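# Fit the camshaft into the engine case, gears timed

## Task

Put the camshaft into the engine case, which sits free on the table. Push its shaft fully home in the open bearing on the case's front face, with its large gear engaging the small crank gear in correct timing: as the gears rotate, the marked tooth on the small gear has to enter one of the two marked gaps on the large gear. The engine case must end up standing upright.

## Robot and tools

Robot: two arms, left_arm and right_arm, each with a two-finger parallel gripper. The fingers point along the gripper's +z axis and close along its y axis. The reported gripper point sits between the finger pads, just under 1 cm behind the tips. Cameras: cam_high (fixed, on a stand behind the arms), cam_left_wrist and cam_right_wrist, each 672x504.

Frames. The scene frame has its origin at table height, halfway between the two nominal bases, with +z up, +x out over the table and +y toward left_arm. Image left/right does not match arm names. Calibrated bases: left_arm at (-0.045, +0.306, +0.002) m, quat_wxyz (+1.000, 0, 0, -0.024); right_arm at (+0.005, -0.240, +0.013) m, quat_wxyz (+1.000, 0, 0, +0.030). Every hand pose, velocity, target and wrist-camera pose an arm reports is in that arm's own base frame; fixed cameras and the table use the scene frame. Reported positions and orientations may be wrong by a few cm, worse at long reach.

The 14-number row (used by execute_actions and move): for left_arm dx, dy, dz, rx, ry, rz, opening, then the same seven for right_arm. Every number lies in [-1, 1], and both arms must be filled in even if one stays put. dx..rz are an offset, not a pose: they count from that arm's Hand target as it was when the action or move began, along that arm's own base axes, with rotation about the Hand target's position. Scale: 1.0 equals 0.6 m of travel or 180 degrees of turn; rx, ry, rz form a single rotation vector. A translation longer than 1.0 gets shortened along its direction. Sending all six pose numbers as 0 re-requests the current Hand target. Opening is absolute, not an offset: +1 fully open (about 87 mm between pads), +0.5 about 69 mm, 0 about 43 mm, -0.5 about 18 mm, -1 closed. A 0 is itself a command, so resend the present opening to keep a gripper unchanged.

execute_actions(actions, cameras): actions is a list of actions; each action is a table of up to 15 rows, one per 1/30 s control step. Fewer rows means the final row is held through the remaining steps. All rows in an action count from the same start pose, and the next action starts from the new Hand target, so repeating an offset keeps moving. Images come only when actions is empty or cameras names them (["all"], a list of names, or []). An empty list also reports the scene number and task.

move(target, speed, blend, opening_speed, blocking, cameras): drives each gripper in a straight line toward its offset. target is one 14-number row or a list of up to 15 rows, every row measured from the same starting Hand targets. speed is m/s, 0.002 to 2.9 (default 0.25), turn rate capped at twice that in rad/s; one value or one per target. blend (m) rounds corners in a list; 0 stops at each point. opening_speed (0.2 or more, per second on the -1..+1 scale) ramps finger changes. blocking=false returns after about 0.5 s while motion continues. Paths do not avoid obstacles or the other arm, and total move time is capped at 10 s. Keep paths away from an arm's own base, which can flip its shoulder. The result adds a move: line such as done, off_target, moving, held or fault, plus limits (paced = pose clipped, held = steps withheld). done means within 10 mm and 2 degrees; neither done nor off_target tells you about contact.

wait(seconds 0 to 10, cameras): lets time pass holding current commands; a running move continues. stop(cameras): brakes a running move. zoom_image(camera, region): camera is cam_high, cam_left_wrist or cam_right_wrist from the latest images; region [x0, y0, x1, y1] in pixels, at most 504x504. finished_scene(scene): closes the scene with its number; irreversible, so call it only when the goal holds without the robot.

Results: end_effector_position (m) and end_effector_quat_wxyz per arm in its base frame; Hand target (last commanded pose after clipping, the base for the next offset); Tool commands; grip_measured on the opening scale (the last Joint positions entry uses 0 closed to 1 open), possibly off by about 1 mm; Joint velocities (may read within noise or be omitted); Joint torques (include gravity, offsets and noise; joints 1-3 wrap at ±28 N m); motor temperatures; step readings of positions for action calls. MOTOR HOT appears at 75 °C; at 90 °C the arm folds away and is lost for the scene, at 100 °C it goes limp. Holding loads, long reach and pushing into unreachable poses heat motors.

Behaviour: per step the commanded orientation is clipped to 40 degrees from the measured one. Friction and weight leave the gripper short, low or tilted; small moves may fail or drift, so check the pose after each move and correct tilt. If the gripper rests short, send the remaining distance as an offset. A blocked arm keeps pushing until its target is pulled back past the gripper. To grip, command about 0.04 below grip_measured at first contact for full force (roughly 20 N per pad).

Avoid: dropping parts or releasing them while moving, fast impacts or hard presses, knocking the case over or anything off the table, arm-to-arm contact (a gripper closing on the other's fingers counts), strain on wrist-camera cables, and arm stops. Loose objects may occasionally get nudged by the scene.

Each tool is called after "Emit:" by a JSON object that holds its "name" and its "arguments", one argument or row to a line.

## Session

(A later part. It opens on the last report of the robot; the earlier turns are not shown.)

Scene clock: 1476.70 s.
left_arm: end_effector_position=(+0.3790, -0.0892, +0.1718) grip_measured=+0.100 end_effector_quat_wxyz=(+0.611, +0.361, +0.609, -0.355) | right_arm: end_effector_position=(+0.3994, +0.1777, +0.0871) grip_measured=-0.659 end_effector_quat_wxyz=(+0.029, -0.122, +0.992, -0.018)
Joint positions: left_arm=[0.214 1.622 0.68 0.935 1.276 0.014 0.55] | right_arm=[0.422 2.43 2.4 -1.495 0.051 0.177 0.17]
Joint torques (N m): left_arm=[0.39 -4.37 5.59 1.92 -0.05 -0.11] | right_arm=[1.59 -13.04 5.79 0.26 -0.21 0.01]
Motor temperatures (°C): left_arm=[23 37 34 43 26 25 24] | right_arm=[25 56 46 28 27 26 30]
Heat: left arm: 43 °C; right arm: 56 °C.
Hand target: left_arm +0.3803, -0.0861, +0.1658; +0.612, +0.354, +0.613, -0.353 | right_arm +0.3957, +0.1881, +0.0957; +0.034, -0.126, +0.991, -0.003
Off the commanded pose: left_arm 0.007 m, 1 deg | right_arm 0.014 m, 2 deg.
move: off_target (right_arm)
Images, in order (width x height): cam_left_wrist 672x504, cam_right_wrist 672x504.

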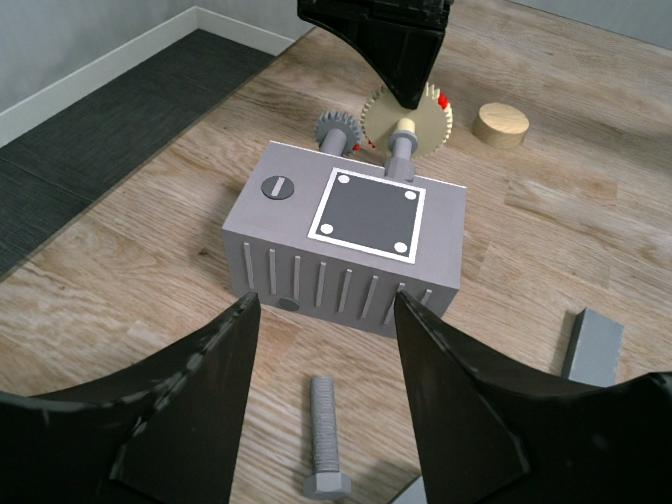

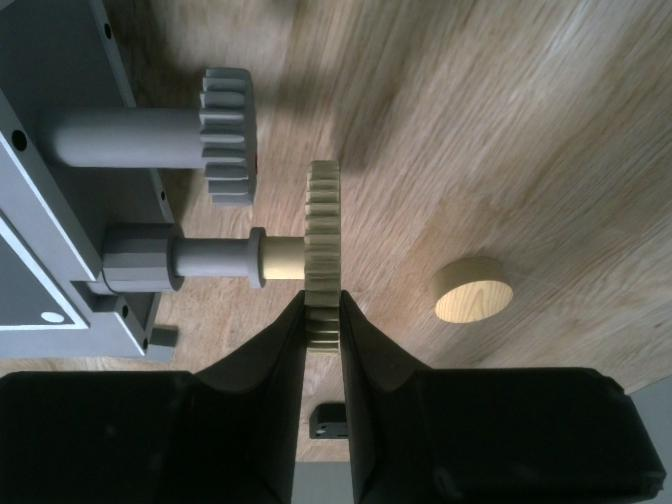

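Emit:
{"name": "move", "arguments": {
  "target": [0,0,0,0,0,0,0.1,0,-0.006,0,0.022,0.005,0,-0.95],
  "speed": 0.03
}}

Emit:
{"name": "move", "arguments": {
  "target": [0,0,0,0,0,0,0.1,-0.003,0.014,0,0,0,0,-0.95],
  "speed": 0.03,
  "cameras": ["cam_right_wrist","cam_left_wrist"]
}}

Emit:
{"name": "zoom_image", "arguments": {
  "camera": "cam_right_wrist",
  "region": [60, 150, 300, 330]
}}

Emit:
{"name": "zoom_image", "arguments": {
  "camera": "cam_left_wrist",
  "region": [375, 120, 425, 190]
}}

Scene clock: 1488.03 s.
left_arm: end_effector_position=(+0.3790, -0.0892, +0.1718) grip_measured=+0.100 end_effector_quat_wxyz=(+0.611, +0.361, +0.609, -0.355) | right_arm: end_effector_position=(+0.3999, +0.1774, +0.0832) grip_measured=-0.659 end_effector_quat_wxyz=(+0.023, -0.120, +0.992, +0.008)
Joint positions: left_arm=[0.214 1.622 0.68 0.935 1.276 0.014 0.55] | right_arm=[0.401 2.421 2.368 -1.469 -0.002 0.161 0.17]
Joint torques (N m): left_arm=[0.39 -4.37 5.59 1.92 -0.05 -0.11] | right_arm=[0.42 -15.31 3.63 0.38 -0.45 -0.1]
Motor temperatures (°C): left_arm=[23 37 34 43 26 25 24] | right_arm=[25 56 45 28 27 26 30]
Heat: left arm: 43 °C; right arm: 56 °C.
Hand target: left_arm +0.3803, -0.0861, +0.1658; +0.612, +0.354, +0.613, -0.353 | right_arm +0.3958, +0.1845, +0.0958; +0.031, -0.125, +0.991, +0.032
Off the commanded pose: left_arm 0.007 m, 1 deg | right_arm 0.015 m, 3 deg.
move: off_target (right_arm)

Scene clock: 1488.73 s.
left_arm: end_effector_position=(+0.3790, -0.0892, +0.1718) grip_measured=+0.100 end_effector_quat_wxyz=(+0.611, +0.361, +0.609, -0.355) | right_arm: end_effector_position=(+0.3998, +0.1775, +0.0832) grip_measured=-0.659 end_effector_quat_wxyz=(+0.023, -0.119, +0.993, +0.008)
Joint positions: left_arm=[0.214 1.622 0.68 0.935 1.276 0.014 0.55] | right_arm=[0.401 2.421 2.368 -1.469 -0.002 0.163 0.17]
Joint torques (N m): left_arm=[0.4 -4.37 5.57 1.92 -0.05 -0.11] | right_arm=[2.04 -14.49 4.86 0.33 -0.44 0.02]
Motor temperatures (°C): left_arm=[23 37 34 43 26 25 24] | right_arm=[25 56 45 28 27 26 30]
Heat: left arm: 43 °C; right arm: 56 °C.
Hand target: left_arm +0.3803, -0.0861, +0.1658; +0.612, +0.354, +0.613, -0.353 | right_arm +0.3940, +0.1929, +0.0958; +0.031, -0.125, +0.991, +0.032
Off the commanded pose: left_arm 0.007 m, 1 deg | right_arm 0.021 m, 3 deg.
move: off_target (right_arm)
Images, in order (width x height): cam_left_wrist 672x504, cam_right_wrist 672x504.

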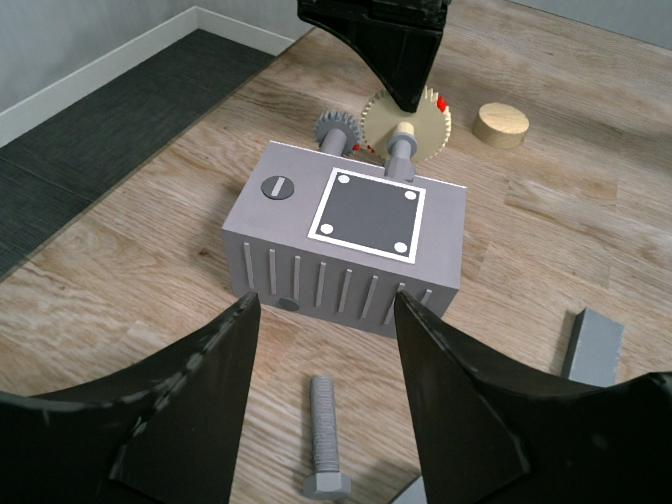

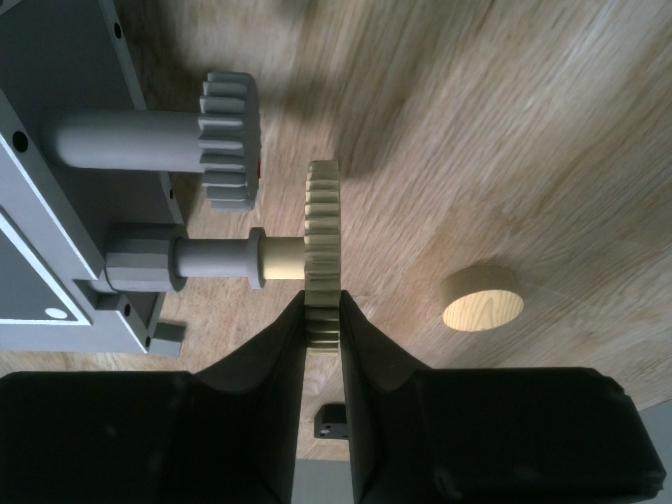

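Scaled by 2.100 from the camera's 672x504 image, which has a finer 960x720 frame.

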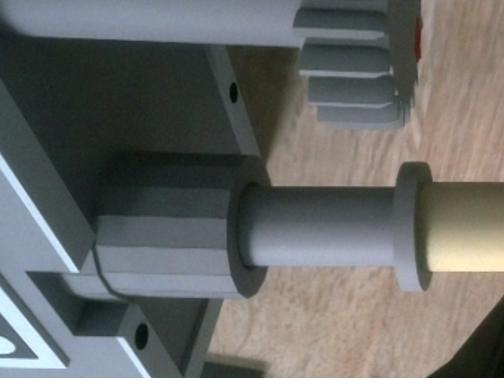

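Scaled by 7.200 from the camera's 672x504 image, which has a finer 960x720 frame.

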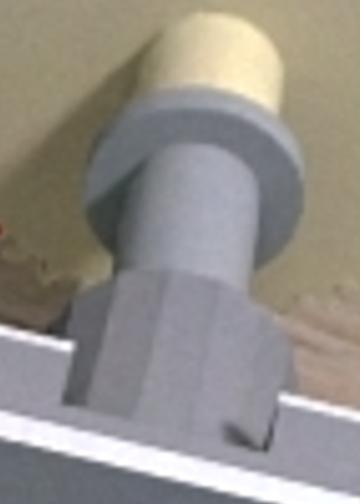

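Emit:
{"name": "move", "arguments": {
  "target": [0,0,0,0,0,0,0.1,0,0,0.006,0,0,0,-0.95],
  "speed": 0.03
}}

Emit:
{"name": "move", "arguments": {
  "target": [0,0,0,0,0,0,0.1,0,0,0.002,0,0,0,-0.95],
  "speed": 0.03
}}

Emit:
{"name": "move", "arguments": {
  "target": [0,0,0,0,0,0,0.1,0,0,0.002,0,0,0,-0.95],
  "speed": 0.03,
  "cameras": ["cam_right_wrist","cam_left_wrist"]
}}

Emit:
{"name": "zoom_image", "arguments": {
  "camera": "cam_right_wrist",
  "region": [60, 150, 300, 330]
}}

Scene clock: 1502.13 s.
left_arm: end_effector_position=(+0.3790, -0.0892, +0.1718) grip_measured=+0.100 end_effector_quat_wxyz=(+0.611, +0.361, +0.609, -0.355) | right_arm: end_effector_position=(+0.3998, +0.1775, +0.0832) grip_measured=-0.659 end_effector_quat_wxyz=(+0.023, -0.119, +0.993, +0.008)
Joint positions: left_arm=[0.214 1.622 0.68 0.935 1.276 0.014 0.55] | right_arm=[0.401 2.421 2.368 -1.469 -0.002 0.163 0.17]
Joint torques (N m): left_arm=[0.4 -4.36 5.57 1.92 -0.05 -0.11] | right_arm=[2.03 -14.23 6.26 0.19 -0.44 0.03]
Motor temperatures (°C): left_arm=[23 37 34 43 26 25 24] | right_arm=[25 55 44 28 27 26 30]
Heat: left arm: 43 °C; right arm: 55 °C.
Hand target: left_arm +0.3803, -0.0861, +0.1658; +0.612, +0.354, +0.613, -0.353 | right_arm +0.3940, +0.1929, +0.0994; +0.031, -0.125, +0.991, +0.032
Off the commanded pose: left_arm 0.007 m, 1 deg | right_arm 0.023 m, 3 deg.
move: off_target (right_arm)

Scene clock: 1502.83 s.
left_arm: end_effector_position=(+0.3790, -0.0892, +0.1718) grip_measured=+0.100 end_effector_quat_wxyz=(+0.611, +0.361, +0.609, -0.355) | right_arm: end_effector_position=(+0.3998, +0.1775, +0.0832) grip_measured=-0.659 end_effector_quat_wxyz=(+0.023, -0.119, +0.993, +0.008)
Joint positions: left_arm=[0.214 1.622 0.68 0.935 1.276 0.014 0.55] | right_arm=[0.401 2.421 2.368 -1.469 -0.002 0.163 0.17]
Joint torques (N m): left_arm=[0.39 -4.34 5.59 1.92 -0.05 -0.11] | right_arm=[2.03 -14.17 6.75 0.15 -0.44 0.03]
Motor temperatures (°C): left_arm=[23 37 34 43 26 25 24] | right_arm=[25 55 44 28 27 26 30]
Heat: left arm: 43 °C; right arm: 55 °C.
Hand target: left_arm +0.3803, -0.0861, +0.1658; +0.612, +0.354, +0.613, -0.353 | right_arm +0.3940, +0.1929, +0.1006; +0.031, -0.125, +0.991, +0.032
Off the commanded pose: left_arm 0.007 m, 1 deg | right_arm 0.024 m, 3 deg.
move: off_target (right_arm)

Scene clock: 1503.53 s.
left_arm: end_effector_position=(+0.3790, -0.0892, +0.1718) grip_measured=+0.100 end_effector_quat_wxyz=(+0.611, +0.361, +0.609, -0.355) | right_arm: end_effector_position=(+0.3999, +0.1778, +0.0838) grip_measured=-0.659 end_effector_quat_wxyz=(+0.024, -0.119, +0.993, +0.008)
Joint positions: left_arm=[0.214 1.622 0.68 0.935 1.276 0.014 0.55] | right_arm=[0.402 2.421 2.371 -1.47 -0.002 0.163 0.17]
Joint torques (N m): left_arm=[0.4 -4.36 5.56 1.92 -0.05 -0.11] | right_arm=[1.99 -14.04 7.05 0.12 -0.43 0.03]
Motor temperatures (°C): left_arm=[23 37 34 43 26 25 24] | right_arm=[25 55 44 28 27 26 30]
Heat: left arm: 43 °C; right arm: 55 °C.
Hand target: left_arm +0.3803, -0.0861, +0.1658; +0.612, +0.354, +0.613, -0.353 | right_arm +0.3939, +0.1929, +0.1017; +0.031, -0.125, +0.991, +0.032
Off the commanded pose: left_arm 0.007 m, 1 deg | right_arm 0.024 m, 3 deg.
move: off_target (right_arm)
Images, in order (width x height): cam_left_wrist 672x504, cam_right_wrist 672x504.

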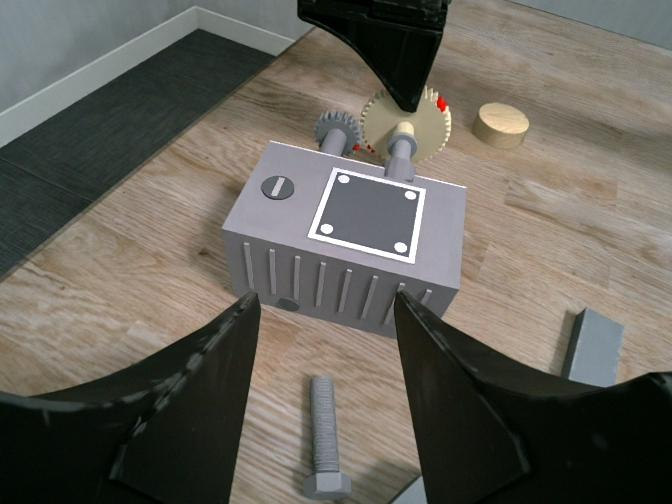

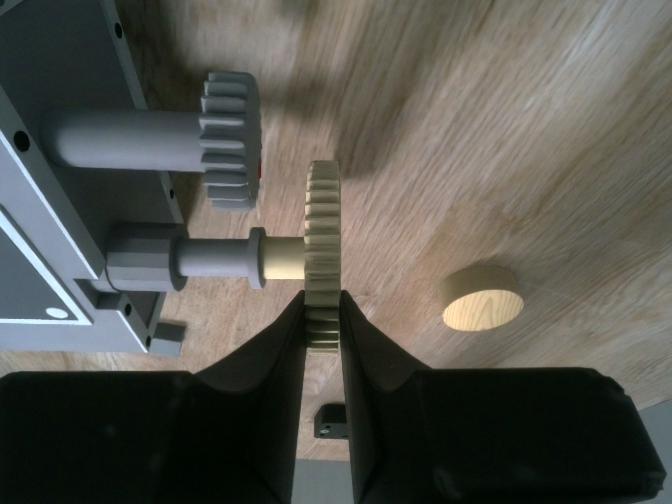

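Scaled by 2.100 from the camera's 672x504 image, which has a finer 960x720 frame.

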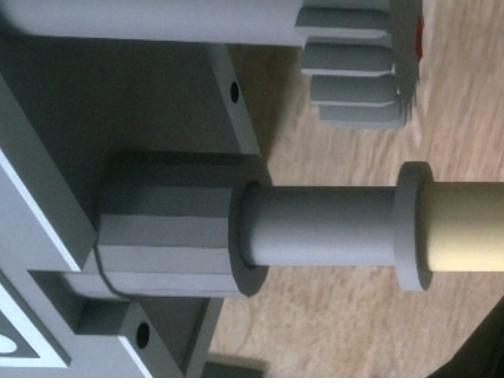

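Emit:
{"name": "move", "arguments": {
  "target": [0,0,0,0,0,0,0.1,0,0,0.002,0,0,0,-0.95],
  "speed": 0.03
}}

Emit:
{"name": "move", "arguments": {
  "target": [0,0,0,0,0,0,0.1,0,0,0.002,0,0,0,-0.95],
  "speed": 0.03
}}

Emit:
{"name": "move", "arguments": {
  "target": [0,0,0,0,0,0,0.1,0,0,0.002,0,0,0,-0.95],
  "speed": 0.03
}}

Scene clock: 1509.63 s.
left_arm: end_effector_position=(+0.3790, -0.0892, +0.1718) grip_measured=+0.100 end_effector_quat_wxyz=(+0.611, +0.361, +0.609, -0.355) | right_arm: end_effector_position=(+0.3998, +0.1780, +0.0844) grip_measured=-0.659 end_effector_quat_wxyz=(+0.024, -0.119, +0.993, +0.008)
Joint positions: left_arm=[0.214 1.622 0.68 0.935 1.276 0.014 0.55] | right_arm=[0.403 2.421 2.373 -1.472 -0.001 0.163 0.17]
Joint torques (N m): left_arm=[0.4 -4.36 5.57 1.92 -0.05 -0.11] | right_arm=[1.91 -13.91 7.38 0.09 -0.44 0.02]
Heat: left arm: 43 °C; right arm: 54 °C.
Hand target: left_arm +0.3803, -0.0861, +0.1658; +0.612, +0.354, +0.613, -0.353 | right_arm +0.3939, +0.1929, +0.1029; +0.031, -0.125, +0.991, +0.032
Off the commanded pose: left_arm 0.007 m, 1 deg | right_arm 0.024 m, 3 deg.
move: off_target (right_arm)

Scene clock: 1510.37 s.
left_arm: end_effector_position=(+0.3790, -0.0892, +0.1718) grip_measured=+0.100 end_effector_quat_wxyz=(+0.611, +0.361, +0.609, -0.355) | right_arm: end_effector_position=(+0.3998, +0.1781, +0.0850) grip_measured=-0.659 end_effector_quat_wxyz=(+0.025, -0.120, +0.992, +0.007)
Joint positions: left_arm=[0.214 1.622 0.68 0.935 1.276 0.014 0.55] | right_arm=[0.404 2.421 2.376 -1.474 0.001 0.163 0.17]
Joint torques (N m): left_arm=[0.4 -4.36 5.6 1.92 -0.05 -0.11] | right_arm=[1.8 -13.85 7.71 0.06 -0.46 0.03]
Heat: left arm: 43 °C; right arm: 54 °C.
Hand target: left_arm +0.3803, -0.0861, +0.1658; +0.612, +0.354, +0.613, -0.353 | right_arm +0.3939, +0.1929, +0.1042; +0.031, -0.125, +0.991, +0.032
Off the commanded pose: left_arm 0.007 m, 1 deg | right_arm 0.025 m, 3 deg.
move: off_target (right_arm)

Scene clock: 1511.13 s.
left_arm: end_effector_position=(+0.3790, -0.0892, +0.1718) grip_measured=+0.100 end_effector_quat_wxyz=(+0.611, +0.361, +0.609, -0.355) | right_arm: end_effector_position=(+0.3997, +0.1784, +0.0856) grip_measured=-0.659 end_effector_quat_wxyz=(+0.025, -0.120, +0.992, +0.006)
Joint positions: left_arm=[0.214 1.622 0.68 0.935 1.276 0.014 0.55] | right_arm=[0.406 2.421 2.378 -1.476 0.003 0.164 0.17]
Joint torques (N m): left_arm=[0.4 -4.36 5.57 1.92 -0.05 -0.11] | right_arm=[1.68 -13.74 8.03 0.03 -0.5 0.02]
Heat: left arm: 43 °C; right arm: 54 °C.
Hand target: left_arm +0.3803, -0.0861, +0.1658; +0.612, +0.354, +0.613, -0.353 | right_arm +0.3939, +0.1930, +0.1053; +0.031, -0.125, +0.991, +0.032
Off the commanded pose: left_arm 0.007 m, 1 deg | right_arm 0.025 m, 3 deg.
move: off_target (right_arm)

Emit:
{"name": "move", "arguments": {
  "target": [0,0,0,0,0,0,0.1,0,0,-0.011,0,0,0,-0.95],
  "speed": 0.03
}}

Emit:
{"name": "move", "arguments": {
  "target": [0,0,0,0,0,0,0.1,-0.002,0.01,0,0,0,0,-0.95],
  "speed": 0.03,
  "cameras": ["cam_right_wrist","cam_left_wrist"]
}}

Emit:
{"name": "zoom_image", "arguments": {
  "camera": "cam_right_wrist",
  "region": [60, 150, 300, 330]
}}

Emit:
{"name": "zoom_image", "arguments": {
  "camera": "cam_left_wrist",
  "region": [375, 120, 425, 190]
}}

Scene clock: 1541.10 s.
left_arm: end_effector_position=(+0.3790, -0.0892, +0.1718) grip_measured=+0.100 end_effector_quat_wxyz=(+0.611, +0.361, +0.609, -0.355) | right_arm: end_effector_position=(+0.3997, +0.1784, +0.0856) grip_measured=-0.659 end_effector_quat_wxyz=(+0.025, -0.120, +0.992, +0.006)
Joint positions: left_arm=[0.214 1.622 0.68 0.935 1.276 0.014 0.55] | right_arm=[0.406 2.421 2.378 -1.476 0.003 0.164 0.17]
Joint torques (N m): left_arm=[0.39 -4.34 5.57 1.92 -0.05 -0.11] | right_arm=[1.72 -14.09 5.53 0.27 -0.49 0.02]
Heat: left arm: 43 °C; right arm: 54 °C.
Hand target: left_arm +0.3803, -0.0861, +0.1658; +0.612, +0.354, +0.613, -0.353 | right_arm +0.3939, +0.1930, +0.0987; +0.031, -0.125, +0.991, +0.032
Off the commanded pose: left_arm 0.007 m, 1 deg | right_arm 0.020 m, 3 deg.
move: off_target (right_arm)

Scene clock: 1541.80 s.
left_arm: end_effector_position=(+0.3790, -0.0892, +0.1718) grip_measured=+0.100 end_effector_quat_wxyz=(+0.611, +0.361, +0.609, -0.355) | right_arm: end_effector_position=(+0.3996, +0.1788, +0.0856) grip_measured=-0.659 end_effector_quat_wxyz=(+0.027, -0.119, +0.992, +0.000)
Joint positions: left_arm=[0.214 1.622 0.68 0.935 1.276 0.014 0.55] | right_arm=[0.411 2.421 2.378 -1.476 0.015 0.171 0.17]
Joint torques (N m): left_arm=[0.4 -4.36 5.57 1.92 -0.05 -0.11] | right_arm=[2.36 -13.46 6.46 0.23 -0.61 0.05]
Heat: left arm: 43 °C; right arm: 54 °C.
Hand target: left_arm +0.3803, -0.0861, +0.1658; +0.612, +0.354, +0.613, -0.353 | right_arm +0.3928, +0.1988, +0.0987; +0.031, -0.125, +0.991, +0.032
Off the commanded pose: left_arm 0.007 m, 1 deg | right_arm 0.025 m, 4 deg.
move: off_target (right_arm)
Images, in order (width x height): cam_left_wrist 672x504, cam_right_wrist 672x504.

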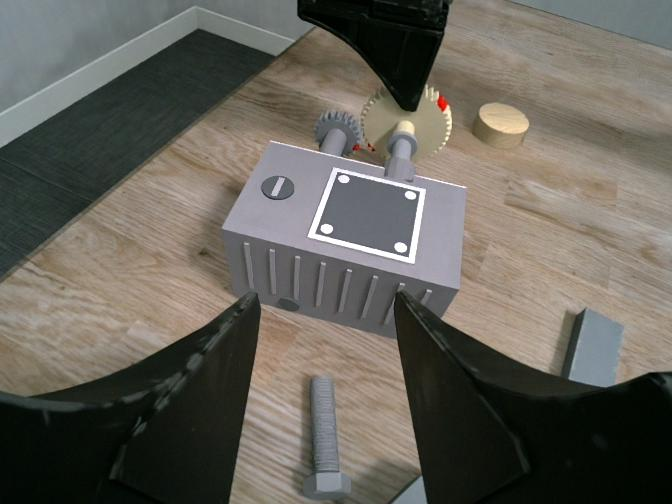

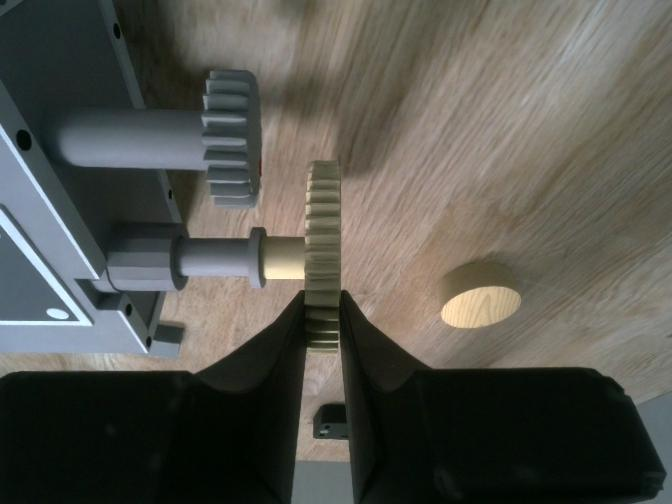

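Scaled by 2.100 from the camera's 672x504 image, which has a finer 960x720 frame.

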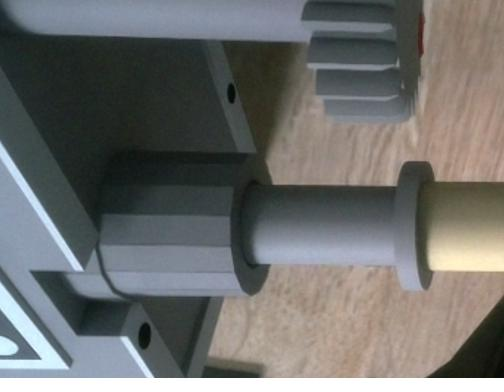

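Scaled by 7.200 from the camera's 672x504 image, which has a finer 960x720 frame.

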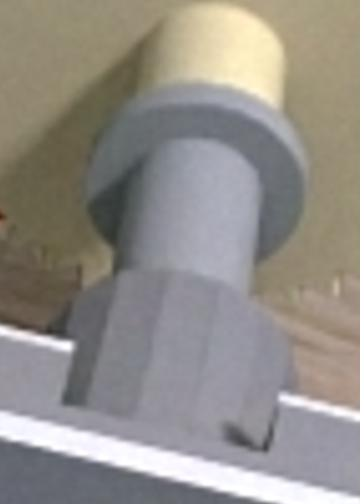

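Emit:
{"name": "move", "arguments": {
  "target": [0,0,0,0,0,0,0.1,0.001,-0.006,-0.004,0,0,0,-0.95],
  "speed": 0.03
}}

Emit:
{"name": "move", "arguments": {
  "target": [0,0,0,0,0,0,0.1,0,0.001,-0.003,0,0,0,-0.95],
  "speed": 0.03
}}

Emit:
{"name": "move", "arguments": {
  "target": [0,0,0,0,0,0,0.1,0,0.001,-0.003,0,0,0,-0.95],
  "speed": 0.03
}}

Emit:
{"name": "move", "arguments": {
  "target": [0,0,0,0,0,0,0.1,0,0.001,-0.003,0,0,0,-0.95],
  "speed": 0.03
}}

Scene clock: 1561.37 s.
left_arm: end_effector_position=(+0.3790, -0.0892, +0.1718) grip_measured=+0.100 end_effector_quat_wxyz=(+0.611, +0.361, +0.609, -0.355) | right_arm: end_effector_position=(+0.3996, +0.1788, +0.0856) grip_measured=-0.659 end_effector_quat_wxyz=(+0.027, -0.119, +0.993, +0.000)
Joint positions: left_arm=[0.214 1.622 0.68 0.935 1.276 0.014 0.55] | right_arm=[0.411 2.421 2.378 -1.476 0.015 0.171 0.17]
Joint torques (N m): left_arm=[0.39 -4.37 5.57 1.92 -0.05 -0.11] | right_arm=[1.68 -14.01 4.93 0.34 -0.61 0]
Heat: left arm: 44 °C; right arm: 53 °C.
Hand target: left_arm +0.3803, -0.0861, +0.1658; +0.612, +0.354, +0.613, -0.353 | right_arm +0.3934, +0.1952, +0.0963; +0.031, -0.125, +0.991, +0.032
Off the commanded pose: left_arm 0.007 m, 1 deg | right_arm 0.021 m, 4 deg.
move: off_target (right_arm)

Scene clock: 1562.07 s.
left_arm: end_effector_position=(+0.3790, -0.0892, +0.1718) grip_measured=+0.100 end_effector_quat_wxyz=(+0.611, +0.361, +0.609, -0.355) | right_arm: end_effector_position=(+0.3996, +0.1788, +0.0856) grip_measured=-0.659 end_effector_quat_wxyz=(+0.027, -0.119, +0.993, +0.000)
Joint positions: left_arm=[0.214 1.622 0.68 0.935 1.276 0.014 0.55] | right_arm=[0.411 2.421 2.378 -1.476 0.015 0.171 0.17]
Joint torques (N m): left_arm=[0.4 -4.36 5.57 1.92 -0.05 -0.11] | right_arm=[1.81 -13.96 4.42 0.4 -0.61 0.02]
Heat: left arm: 44 °C; right arm: 54 °C.
Hand target: left_arm +0.3803, -0.0861, +0.1658; +0.612, +0.354, +0.613, -0.353 | right_arm +0.3934, +0.1958, +0.0945; +0.031, -0.125, +0.991, +0.032
Off the commanded pose: left_arm 0.007 m, 1 deg | right_arm 0.020 m, 4 deg.
move: off_target (right_arm)

Scene clock: 1562.77 s.
left_arm: end_effector_position=(+0.3790, -0.0892, +0.1718) grip_measured=+0.100 end_effector_quat_wxyz=(+0.611, +0.361, +0.609, -0.355) | right_arm: end_effector_position=(+0.3996, +0.1788, +0.0856) grip_measured=-0.659 end_effector_quat_wxyz=(+0.027, -0.119, +0.993, +0.000)
Joint positions: left_arm=[0.214 1.622 0.68 0.935 1.276 0.014 0.55] | right_arm=[0.411 2.421 2.378 -1.476 0.015 0.171 0.17]
Joint torques (N m): left_arm=[0.39 -4.34 5.59 1.92 -0.05 -0.11] | right_arm=[1.92 -13.94 3.95 0.45 -0.61 0.02]
Heat: left arm: 44 °C; right arm: 54 °C.
Hand target: left_arm +0.3803, -0.0861, +0.1658; +0.612, +0.354, +0.613, -0.353 | right_arm +0.3933, +0.1964, +0.0927; +0.031, -0.125, +0.991, +0.032
Off the commanded pose: left_arm 0.007 m, 1 deg | right_arm 0.020 m, 4 deg.
move: off_target (right_arm)

Scene clock: 1563.47 s.
left_arm: end_effector_position=(+0.3790, -0.0892, +0.1718) grip_measured=+0.100 end_effector_quat_wxyz=(+0.611, +0.361, +0.609, -0.355) | right_arm: end_effector_position=(+0.3996, +0.1787, +0.0845) grip_measured=-0.659 end_effector_quat_wxyz=(+0.026, -0.119, +0.993, +0.000)
Joint positions: left_arm=[0.214 1.622 0.68 0.935 1.276 0.014 0.55] | right_arm=[0.411 2.421 2.374 -1.472 0.015 0.171 0.17]
Joint torques (N m): left_arm=[0.4 -4.36 5.57 1.92 -0.05 -0.11] | right_arm=[2.02 -13.94 3.75 0.49 -0.61 0.03]
Heat: left arm: 44 °C; right arm: 54 °C.
Hand target: left_arm +0.3803, -0.0861, +0.1658; +0.612, +0.354, +0.613, -0.353 | right_arm +0.3934, +0.1970, +0.0910; +0.031, -0.125, +0.991, +0.032
Off the commanded pose: left_arm 0.007 m, 1 deg | right_arm 0.020 m, 4 deg.
move: off_target (right_arm)

Emit:
{"name": "move", "arguments": {
  "target": [0,0,0,0,0,0,0.1,0,0.001,-0.0025,0,0,0,-0.95],
  "speed": 0.03
}}

Emit:
{"name": "move", "arguments": {
  "target": [0,0,0,0,0,0,0.1,0,0.001,-0.0025,0,0,0,-0.95],
  "speed": 0.03
}}

Emit:
{"name": "move", "arguments": {
  "target": [0,0,0,0,0,0,0.1,0,0.001,-0.0025,0,0,0,-0.95],
  "speed": 0.03,
  "cameras": ["cam_right_wrist","cam_left_wrist"]
}}

Emit:
{"name": "zoom_image", "arguments": {
  "camera": "cam_right_wrist",
  "region": [90, 190, 290, 310]
}}

Emit:
{"name": "zoom_image", "arguments": {
  "camera": "cam_left_wrist",
  "region": [375, 120, 425, 190]
}}

Scene clock: 1572.60 s.
left_arm: end_effector_position=(+0.3790, -0.0892, +0.1718) grip_measured=+0.100 end_effector_quat_wxyz=(+0.611, +0.361, +0.609, -0.355) | right_arm: end_effector_position=(+0.3996, +0.1787, +0.0845) grip_measured=-0.659 end_effector_quat_wxyz=(+0.027, -0.119, +0.993, +0.000)
Joint positions: left_arm=[0.214 1.622 0.68 0.935 1.276 0.014 0.55] | right_arm=[0.411 2.421 2.374 -1.472 0.015 0.171 0.17]
Joint torques (N m): left_arm=[0.42 -4.36 5.59 1.92 -0.05 -0.11] | right_arm=[2.11 -13.87 3.37 0.53 -0.61 0.05]
Heat: left arm: 44 °C; right arm: 54 °C.
Hand target: left_arm +0.3803, -0.0861, +0.1658; +0.612, +0.354, +0.613, -0.353 | right_arm +0.3934, +0.1977, +0.0895; +0.031, -0.125, +0.991, +0.032
Off the commanded pose: left_arm 0.007 m, 1 deg | right_arm 0.021 m, 4 deg.
move: off_target (right_arm)

Scene clock: 1573.30 s.
left_arm: end_effector_position=(+0.3790, -0.0892, +0.1718) grip_measured=+0.100 end_effector_quat_wxyz=(+0.611, +0.361, +0.609, -0.355) | right_arm: end_effector_position=(+0.3995, +0.1787, +0.0834) grip_measured=-0.659 end_effector_quat_wxyz=(+0.026, -0.119, +0.993, +0.000)
Joint positions: left_arm=[0.214 1.622 0.68 0.935 1.276 0.014 0.55] | right_arm=[0.411 2.421 2.368 -1.468 0.015 0.171 0.17]
Joint torques (N m): left_arm=[0.4 -4.36 5.59 1.92 -0.05 -0.11] | right_arm=[2.25 -13.83 3.3 0.54 -0.61 0.06]
Heat: left arm: 44 °C; right arm: 54 °C.
Hand target: left_arm +0.3803, -0.0861, +0.1658; +0.612, +0.354, +0.613, -0.353 | right_arm +0.3934, +0.1983, +0.0879; +0.031, -0.125, +0.991, +0.032
Off the commanded pose: left_arm 0.007 m, 1 deg | right_arm 0.021 m, 4 deg.
move: off_target (right_arm)

Scene clock: 1574.00 s.
left_arm: end_effector_position=(+0.3790, -0.0892, +0.1718) grip_measured=+0.100 end_effector_quat_wxyz=(+0.611, +0.361, +0.609, -0.355) | right_arm: end_effector_position=(+0.3996, +0.1787, +0.0834) grip_measured=-0.659 end_effector_quat_wxyz=(+0.026, -0.119, +0.993, +0.000)
Joint positions: left_arm=[0.214 1.622 0.68 0.935 1.276 0.014 0.55] | right_arm=[0.411 2.421 2.368 -1.468 0.015 0.171 0.17]
Joint torques (N m): left_arm=[0.4 -4.37 5.6 1.92 -0.05 -0.11] | right_arm=[2.37 -13.76 2.92 0.59 -0.61 0.07]
Heat: left arm: 44 °C; right arm: 54 °C.
Hand target: left_arm +0.3803, -0.0861, +0.1658; +0.612, +0.354, +0.613, -0.353 | right_arm +0.3934, +0.1989, +0.0863; +0.031, -0.125, +0.991, +0.032
Off the commanded pose: left_arm 0.007 m, 1 deg | right_arm 0.021 m, 4 deg.
move: off_target (right_arm)
Images, in order (width x height): cam_left_wrist 672x504, cam_right_wrist 672x504.

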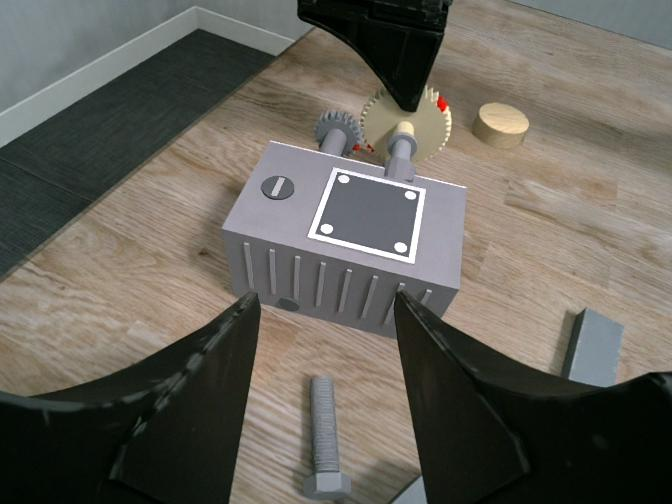

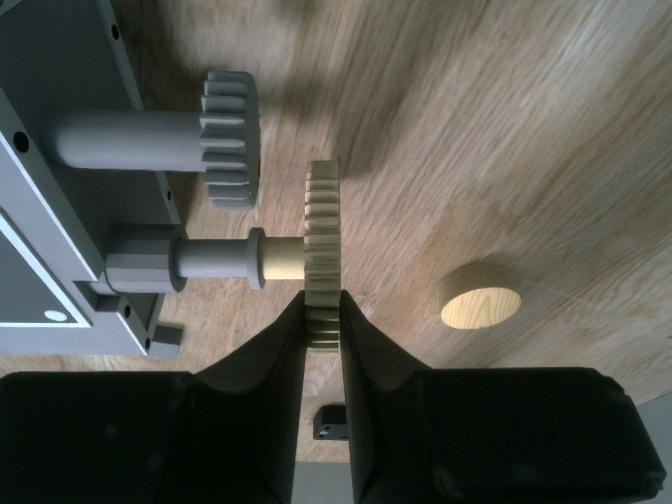

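Scaled by 2.520 from the camera's 672x504 image, which has a finer 960x720 frame.

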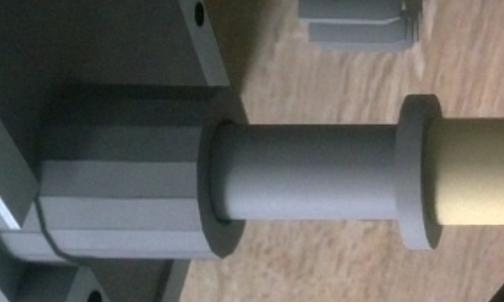

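Scaled by 7.200 from the camera's 672x504 image, which has a finer 960x720 frame.

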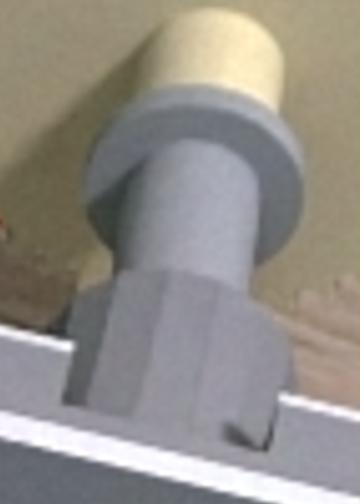

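Emit:
{"name": "move", "arguments": {
  "target": [0,0,0,0,0,0,0.1,-0.005,-0.0012,0,0,0,0,-0.95],
  "speed": 0.03
}}

Emit:
{"name": "move", "arguments": {
  "target": [0,0,0,0,0,0,0.1,-0.004,-0.001,0,0,0,0,-0.95],
  "speed": 0.03
}}

Emit:
{"name": "move", "arguments": {
  "target": [0,0,0,0,0,0,0.1,-0.004,-0.001,0,0,0,0,-0.95],
  "speed": 0.03
}}

Scene clock: 1585.03 s.
left_arm: end_effector_position=(+0.3790, -0.0892, +0.1718) grip_measured=+0.100 end_effector_quat_wxyz=(+0.611, +0.361, +0.609, -0.355) | right_arm: end_effector_position=(+0.3991, +0.1785, +0.0833) grip_measured=-0.659 end_effector_quat_wxyz=(+0.032, -0.119, +0.992, +0.001)
Joint positions: left_arm=[0.214 1.622 0.68 0.935 1.276 0.014 0.55] | right_arm=[0.411 2.397 2.326 -1.438 0.015 0.171 0.17]
Joint torques (N m): left_arm=[0.4 -4.36 5.59 1.92 -0.05 -0.11] | right_arm=[2.44 -13.48 3.22 0.51 -0.61 0.08]
Heat: left arm: 44 °C; right arm: 53 °C.
Hand target: left_arm +0.3803, -0.0861, +0.1658; +0.612, +0.354, +0.613, -0.353 | right_arm +0.3904, +0.1981, +0.0864; +0.031, -0.125, +0.991, +0.032
Off the commanded pose: left_arm 0.007 m, 1 deg | right_arm 0.022 m, 4 deg.
move: off_target (right_arm)

Scene clock: 1585.83 s.
left_arm: end_effector_position=(+0.3790, -0.0892, +0.1718) grip_measured=+0.100 end_effector_quat_wxyz=(+0.611, +0.361, +0.609, -0.355) | right_arm: end_effector_position=(+0.3986, +0.1783, +0.0831) grip_measured=-0.659 end_effector_quat_wxyz=(+0.035, -0.119, +0.992, +0.003)
Joint positions: left_arm=[0.214 1.622 0.68 0.935 1.276 0.014 0.55] | right_arm=[0.411 2.381 2.297 -1.418 0.015 0.172 0.17]
Joint torques (N m): left_arm=[0.4 -4.36 5.59 1.92 -0.05 -0.11] | right_arm=[2.55 -13.37 3.23 0.46 -0.6 0.08]
Heat: left arm: 44 °C; right arm: 53 °C.
Hand target: left_arm +0.3803, -0.0861, +0.1658; +0.612, +0.354, +0.613, -0.353 | right_arm +0.3879, +0.1975, +0.0864; +0.031, -0.125, +0.991, +0.032
Off the commanded pose: left_arm 0.007 m, 1 deg | right_arm 0.022 m, 3 deg.
move: off_target (right_arm)

Scene clock: 1586.60 s.
left_arm: end_effector_position=(+0.3790, -0.0892, +0.1718) grip_measured=+0.100 end_effector_quat_wxyz=(+0.611, +0.361, +0.609, -0.355) | right_arm: end_effector_position=(+0.3982, +0.1783, +0.0832) grip_measured=-0.659 end_effector_quat_wxyz=(+0.039, -0.117, +0.992, +0.004)
Joint positions: left_arm=[0.214 1.622 0.68 0.935 1.276 0.014 0.55] | right_arm=[0.411 2.365 2.271 -1.399 0.015 0.175 0.17]
Joint torques (N m): left_arm=[0.39 -4.37 5.59 1.92 -0.05 -0.11] | right_arm=[2.61 -13.33 3.15 0.42 -0.61 0.06]
Heat: left arm: 44 °C; right arm: 53 °C.
Hand target: left_arm +0.3803, -0.0861, +0.1658; +0.612, +0.354, +0.613, -0.353 | right_arm +0.3856, +0.1969, +0.0864; +0.031, -0.125, +0.991, +0.032
Off the commanded pose: left_arm 0.007 m, 1 deg | right_arm 0.023 m, 3 deg.
move: off_target (right_arm)

Emit:
{"name": "move", "arguments": {
  "target": [0,0,0,0,0,0,0.1,0.0183,-0.0183,0.0142,-0.013,-0.003,0,-0.95],
  "speed": 0.03
}}

Emit:
{"name": "move", "arguments": {
  "target": [0,0,0,0,0,0,0.1,-0.0028,0.012,0,0,0,0,-0.95],
  "speed": 0.03
}}

Emit:
{"name": "move", "arguments": {
  "target": [0,0,0,0,0,0,0.1,-0.0028,0.012,0,0,0,0,-0.95],
  "speed": 0.03,
  "cameras": ["cam_right_wrist","cam_left_wrist"]
}}

Emit:
{"name": "zoom_image", "arguments": {
  "camera": "cam_right_wrist",
  "region": [90, 190, 290, 310]
}}

Scene clock: 1606.53 s.
left_arm: end_effector_position=(+0.3790, -0.0892, +0.1718) grip_measured=+0.100 end_effector_quat_wxyz=(+0.611, +0.361, +0.609, -0.355) | right_arm: end_effector_position=(+0.3992, +0.1781, +0.0853) grip_measured=-0.659 end_effector_quat_wxyz=(+0.031, -0.117, +0.993, +0.000)
Joint positions: left_arm=[0.214 1.622 0.68 0.935 1.276 0.014 0.55] | right_arm=[0.411 2.401 2.342 -1.451 0.018 0.175 0.17]
Joint torques (N m): left_arm=[0.4 -4.36 5.57 1.92 -0.05 -0.11] | right_arm=[1.25 -11.89 7.61 0.13 -0.18 -0.09]
Heat: left arm: 44 °C; right arm: 53 °C.
Hand target: left_arm +0.3803, -0.0861, +0.1658; +0.612, +0.354, +0.613, -0.353 | right_arm +0.3965, +0.1859, +0.0949; +0.033, -0.126, +0.991, +0.011
Off the commanded pose: left_arm 0.007 m, 1 deg | right_arm 0.013 m, 2 deg.
move: off_target (right_arm)

Scene clock: 1607.30 s.
left_arm: end_effector_position=(+0.3790, -0.0892, +0.1718) grip_measured=+0.100 end_effector_quat_wxyz=(+0.611, +0.361, +0.609, -0.355) | right_arm: end_effector_position=(+0.3988, +0.1788, +0.0859) grip_measured=-0.659 end_effector_quat_wxyz=(+0.031, -0.118, +0.993, -0.007)
Joint positions: left_arm=[0.214 1.622 0.68 0.935 1.276 0.014 0.55] | right_arm=[0.417 2.41 2.36 -1.466 0.031 0.18 0.17]
Joint torques (N m): left_arm=[0.4 -4.36 5.57 1.92 -0.05 -0.11] | right_arm=[2.06 -11.79 7.39 0.17 -0.32 -0.01]
Heat: left arm: 44 °C; right arm: 53 °C.
Hand target: left_arm +0.3803, -0.0861, +0.1658; +0.612, +0.354, +0.613, -0.353 | right_arm +0.3948, +0.1932, +0.0949; +0.033, -0.126, +0.991, +0.011
Off the commanded pose: left_arm 0.007 m, 1 deg | right_arm 0.017 m, 2 deg.
move: off_target (right_arm)

Scene clock: 1608.30 s.
left_arm: end_effector_position=(+0.3790, -0.0892, +0.1718) grip_measured=+0.100 end_effector_quat_wxyz=(+0.611, +0.361, +0.609, -0.355) | right_arm: end_effector_position=(+0.3981, +0.1816, +0.0867) grip_measured=-0.659 end_effector_quat_wxyz=(+0.032, -0.116, +0.993, -0.014)
Joint positions: left_arm=[0.214 1.622 0.68 0.935 1.276 0.014 0.55] | right_arm=[0.428 2.42 2.381 -1.48 0.046 0.194 0.17]
Joint torques (N m): left_arm=[0.4 -4.36 5.57 1.92 -0.05 -0.11] | right_arm=[2.44 -11.81 7.39 0.2 -0.46 0.01]
Heat: left arm: 44 °C; right arm: 53 °C.
Hand target: left_arm +0.3803, -0.0861, +0.1658; +0.612, +0.354, +0.613, -0.353 | right_arm +0.3932, +0.2004, +0.0950; +0.033, -0.126, +0.991, +0.011
Off the commanded pose: left_arm 0.007 m, 1 deg | right_arm 0.021 m, 3 deg.
move: off_target (right_arm)
Images, in order (width x height): cam_left_wrist 672x504, cam_right_wrist 672x504.

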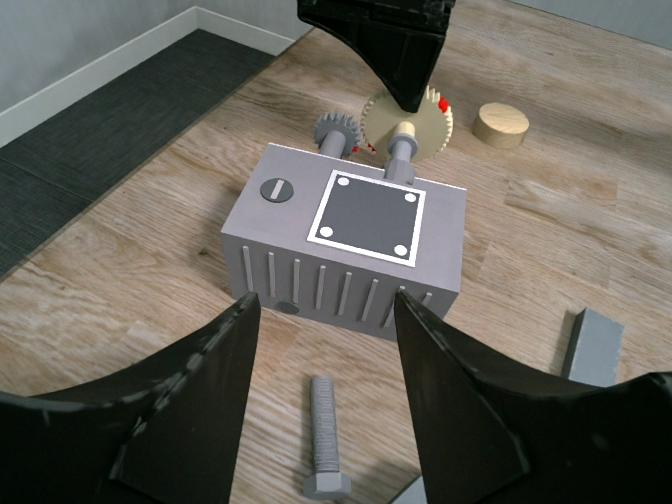

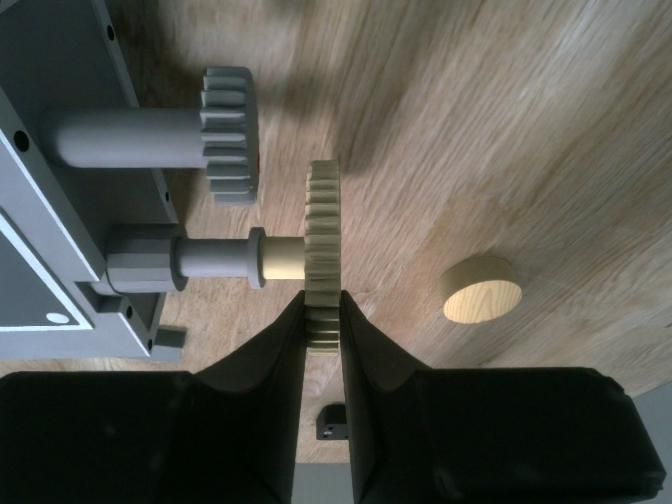

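Scaled by 2.520 from the camera's 672x504 image, which has a finer 960x720 frame.

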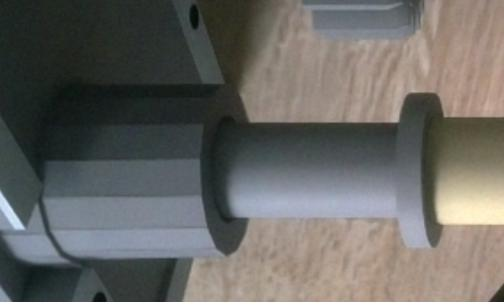

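Emit:
{"name": "move", "arguments": {
  "target": [0,0,0,0,0,0,0.1,0.0066,-0.029,0,0,0,0,-0.95],
  "speed": 0.03,
  "cameras": ["cam_right_wrist","cam_left_wrist"]
}}

Emit:
{"name": "zoom_image", "arguments": {
  "camera": "cam_right_wrist",
  "region": [90, 190, 290, 310]
}}

Emit:
{"name": "zoom_image", "arguments": {
  "camera": "cam_left_wrist",
  "region": [375, 110, 425, 180]
}}

Scene clock: 1627.80 s.
left_arm: end_effector_position=(+0.3790, -0.0892, +0.1718) grip_measured=+0.100 end_effector_quat_wxyz=(+0.611, +0.361, +0.609, -0.355) | right_arm: end_effector_position=(+0.3986, +0.1809, +0.0867) grip_measured=-0.659 end_effector_quat_wxyz=(+0.030, -0.120, +0.992, -0.007)
Joint positions: left_arm=[0.214 1.622 0.68 0.935 1.276 0.014 0.55] | right_arm=[0.422 2.42 2.381 -1.478 0.031 0.181 0.17]
Joint torques (N m): left_arm=[0.4 -4.37 5.56 1.92 -0.05 -0.11] | right_arm=[-0.29 -13.71 4.63 0.33 -0.3 -0.2]
Heat: left arm: 44 °C; right arm: 52 °C.
Hand target: left_arm +0.3803, -0.0861, +0.1658; +0.612, +0.354, +0.613, -0.353 | right_arm +0.3971, +0.1831, +0.0950; +0.033, -0.126, +0.991, +0.011
Off the commanded pose: left_arm 0.007 m, 1 deg | right_arm 0.009 m, 2 deg.
move: done
Images, in order (width x height): cam_left_wrist 672x504, cam_right_wrist 672x504.

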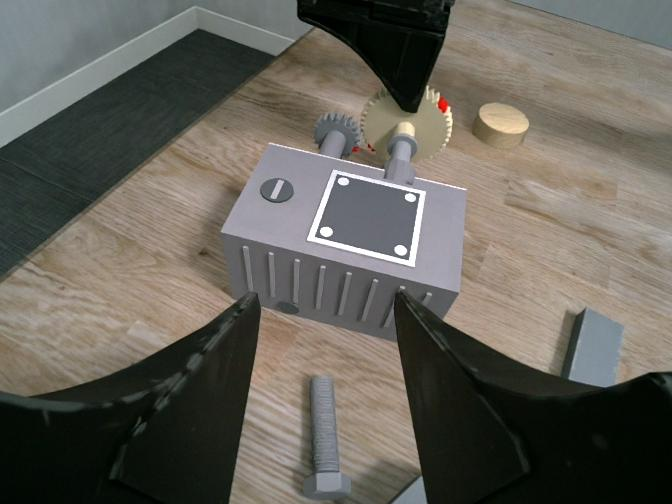

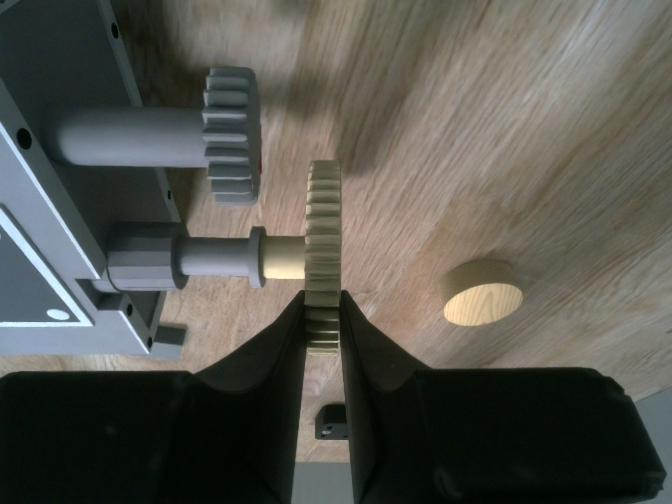

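Scaled by 2.520 from the camera's 672x504 image, which has a finer 960x720 frame.

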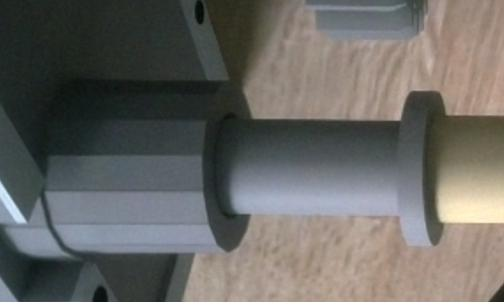

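Scaled by 7.200 from the camera's 672x504 image, which has a finer 960x720 frame.

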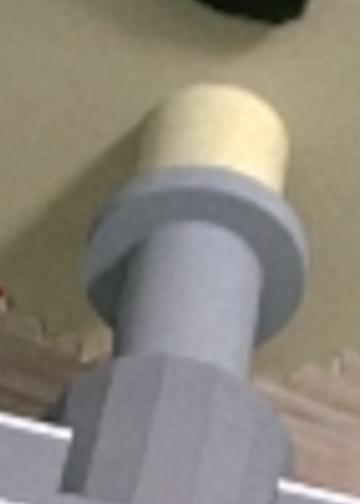

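Emit:
{"name": "move", "arguments": {
  "target": [
    [0,0,0,0,0,0,0.1,-0.004,0.018,0,0,0,0,-0.95],
    [0,0,0,0,0,0,0.1,-0.004,0.018,0,0,0,0.03,-0.95],
    [0,0,0,0,0,0,0.1,-0.004,0.018,0,0.015,0,0.03,-0.95],
    [0,0,0,0,0,0,0.1,-0.004,0.018,0,0.015,0,-0.01,-0.95],
    [0,0,0,0,0,0,0.1,-0.004,0.02,0,-0.015,0,-0.01,-0.95],
    [0,0,0,0,0,0,0.1,-0.004,0.02,0,-0.015,0,0.03,-0.95],
    [0,0,0,0,0,0,0.1,-0.004,0.02,0,0.0,0,0.015,-0.95]
  ],
  "speed": 0.06,
  "cameras": ["cam_right_wrist","cam_left_wrist"]
}}

Emit:
{"name": "zoom_image", "arguments": {
  "camera": "cam_right_wrist",
  "region": [90, 190, 290, 310]
}}

Emit:
{"name": "zoom_image", "arguments": {
  "camera": "cam_left_wrist",
  "region": [375, 110, 425, 180]
}}

Scene clock: 1650.57 s.
left_arm: end_effector_position=(+0.3790, -0.0892, +0.1718) grip_measured=+0.100 end_effector_quat_wxyz=(+0.611, +0.361, +0.609, -0.355) | right_arm: end_effector_position=(+0.4007, +0.1909, +0.0837) grip_measured=-0.657 end_effector_quat_wxyz=(+0.030, -0.139, +0.990, -0.001)
Joint positions: left_arm=[0.214 1.622 0.68 0.935 1.276 0.014 0.55] | right_arm=[0.438 2.456 2.434 -1.491 0.019 0.157 0.171]
Joint torques (N m): left_arm=[0.39 -4.34 5.57 1.92 -0.05 -0.11] | right_arm=[0.75 -14.86 4 0.27 -0.21 -0.16]
Heat: left arm: 44 °C; right arm: 53 °C.
Hand target: left_arm +0.3803, -0.0861, +0.1658; +0.612, +0.354, +0.613, -0.353 | right_arm +0.3948, +0.1949, +0.0949; +0.033, -0.149, +0.988, +0.012
Off the commanded pose: left_arm 0.007 m, 1 deg | right_arm 0.013 m, 2 deg.
move: off_target (right_arm)
Images, in order (width x height): cam_left_wrist 672x504, cam_right_wrist 672x504.

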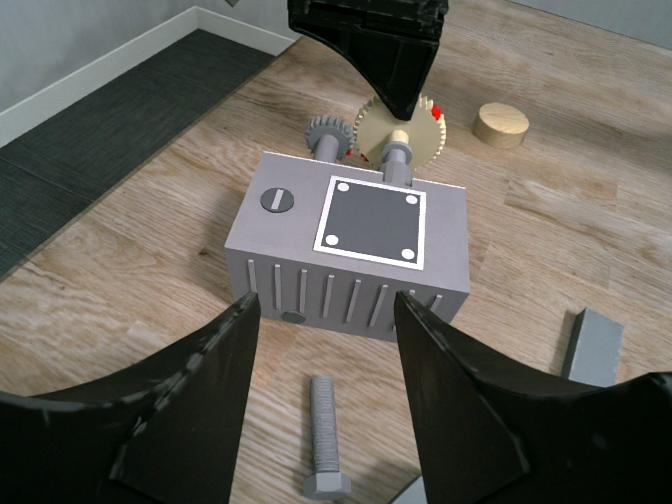

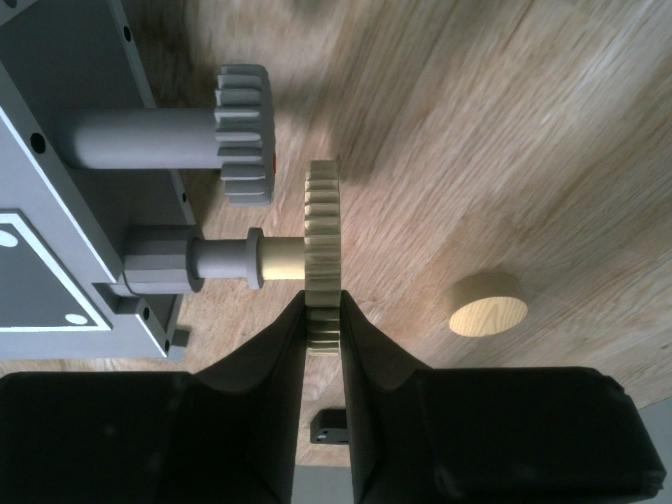

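Scaled by 2.520 from the camera's 672x504 image, which has a finer 960x720 frame.

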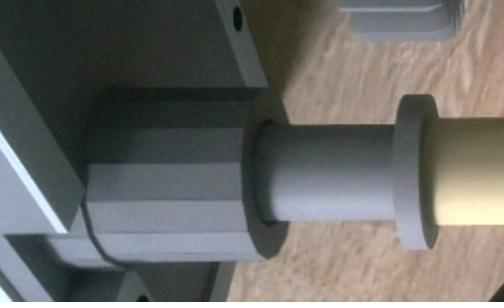

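Scaled by 7.200 from the camera's 672x504 image, which has a finer 960x720 frame.

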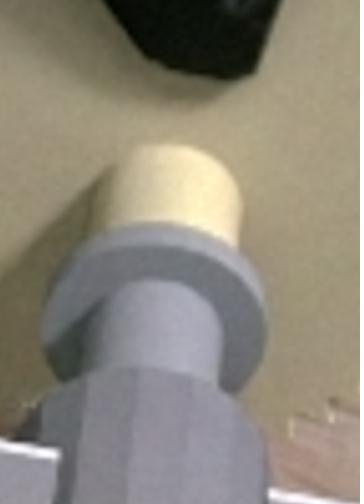

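Emit:
{"name": "zoom_image", "arguments": {
  "camera": "cam_left_wrist",
  "region": [295, 85, 455, 195]
}}

Emit:
{"name": "zoom_image", "arguments": {
  "camera": "cam_left_wrist",
  "region": [300, 105, 380, 170]
}}

Emit:
{"name": "zoom_image", "arguments": {
  "camera": "cam_left_wrist",
  "region": [345, 90, 455, 180]
}}

Scaled by 3.150 from the camera's 672x504 image, which has a finer 960x720 frame.

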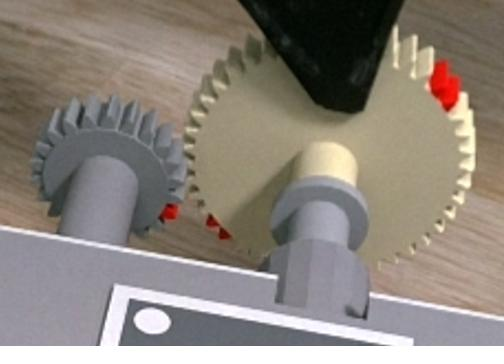

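Scaled by 6.300 from the camera's 672x504 image, which has a finer 960x720 frame.

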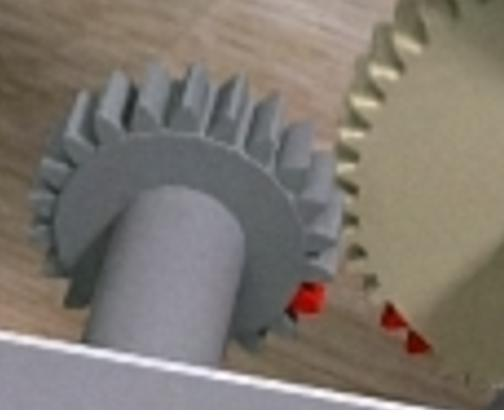

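Scaled by 4.582 from the camera's 672x504 image, which has a finer 960x720 frame.

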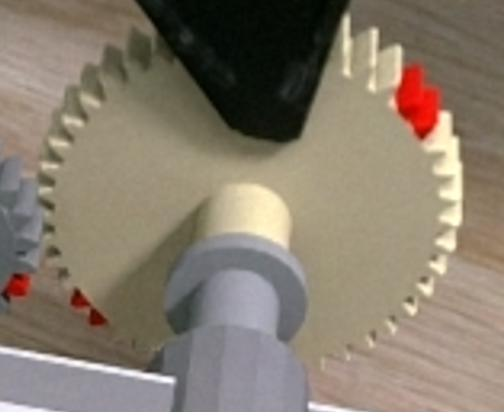

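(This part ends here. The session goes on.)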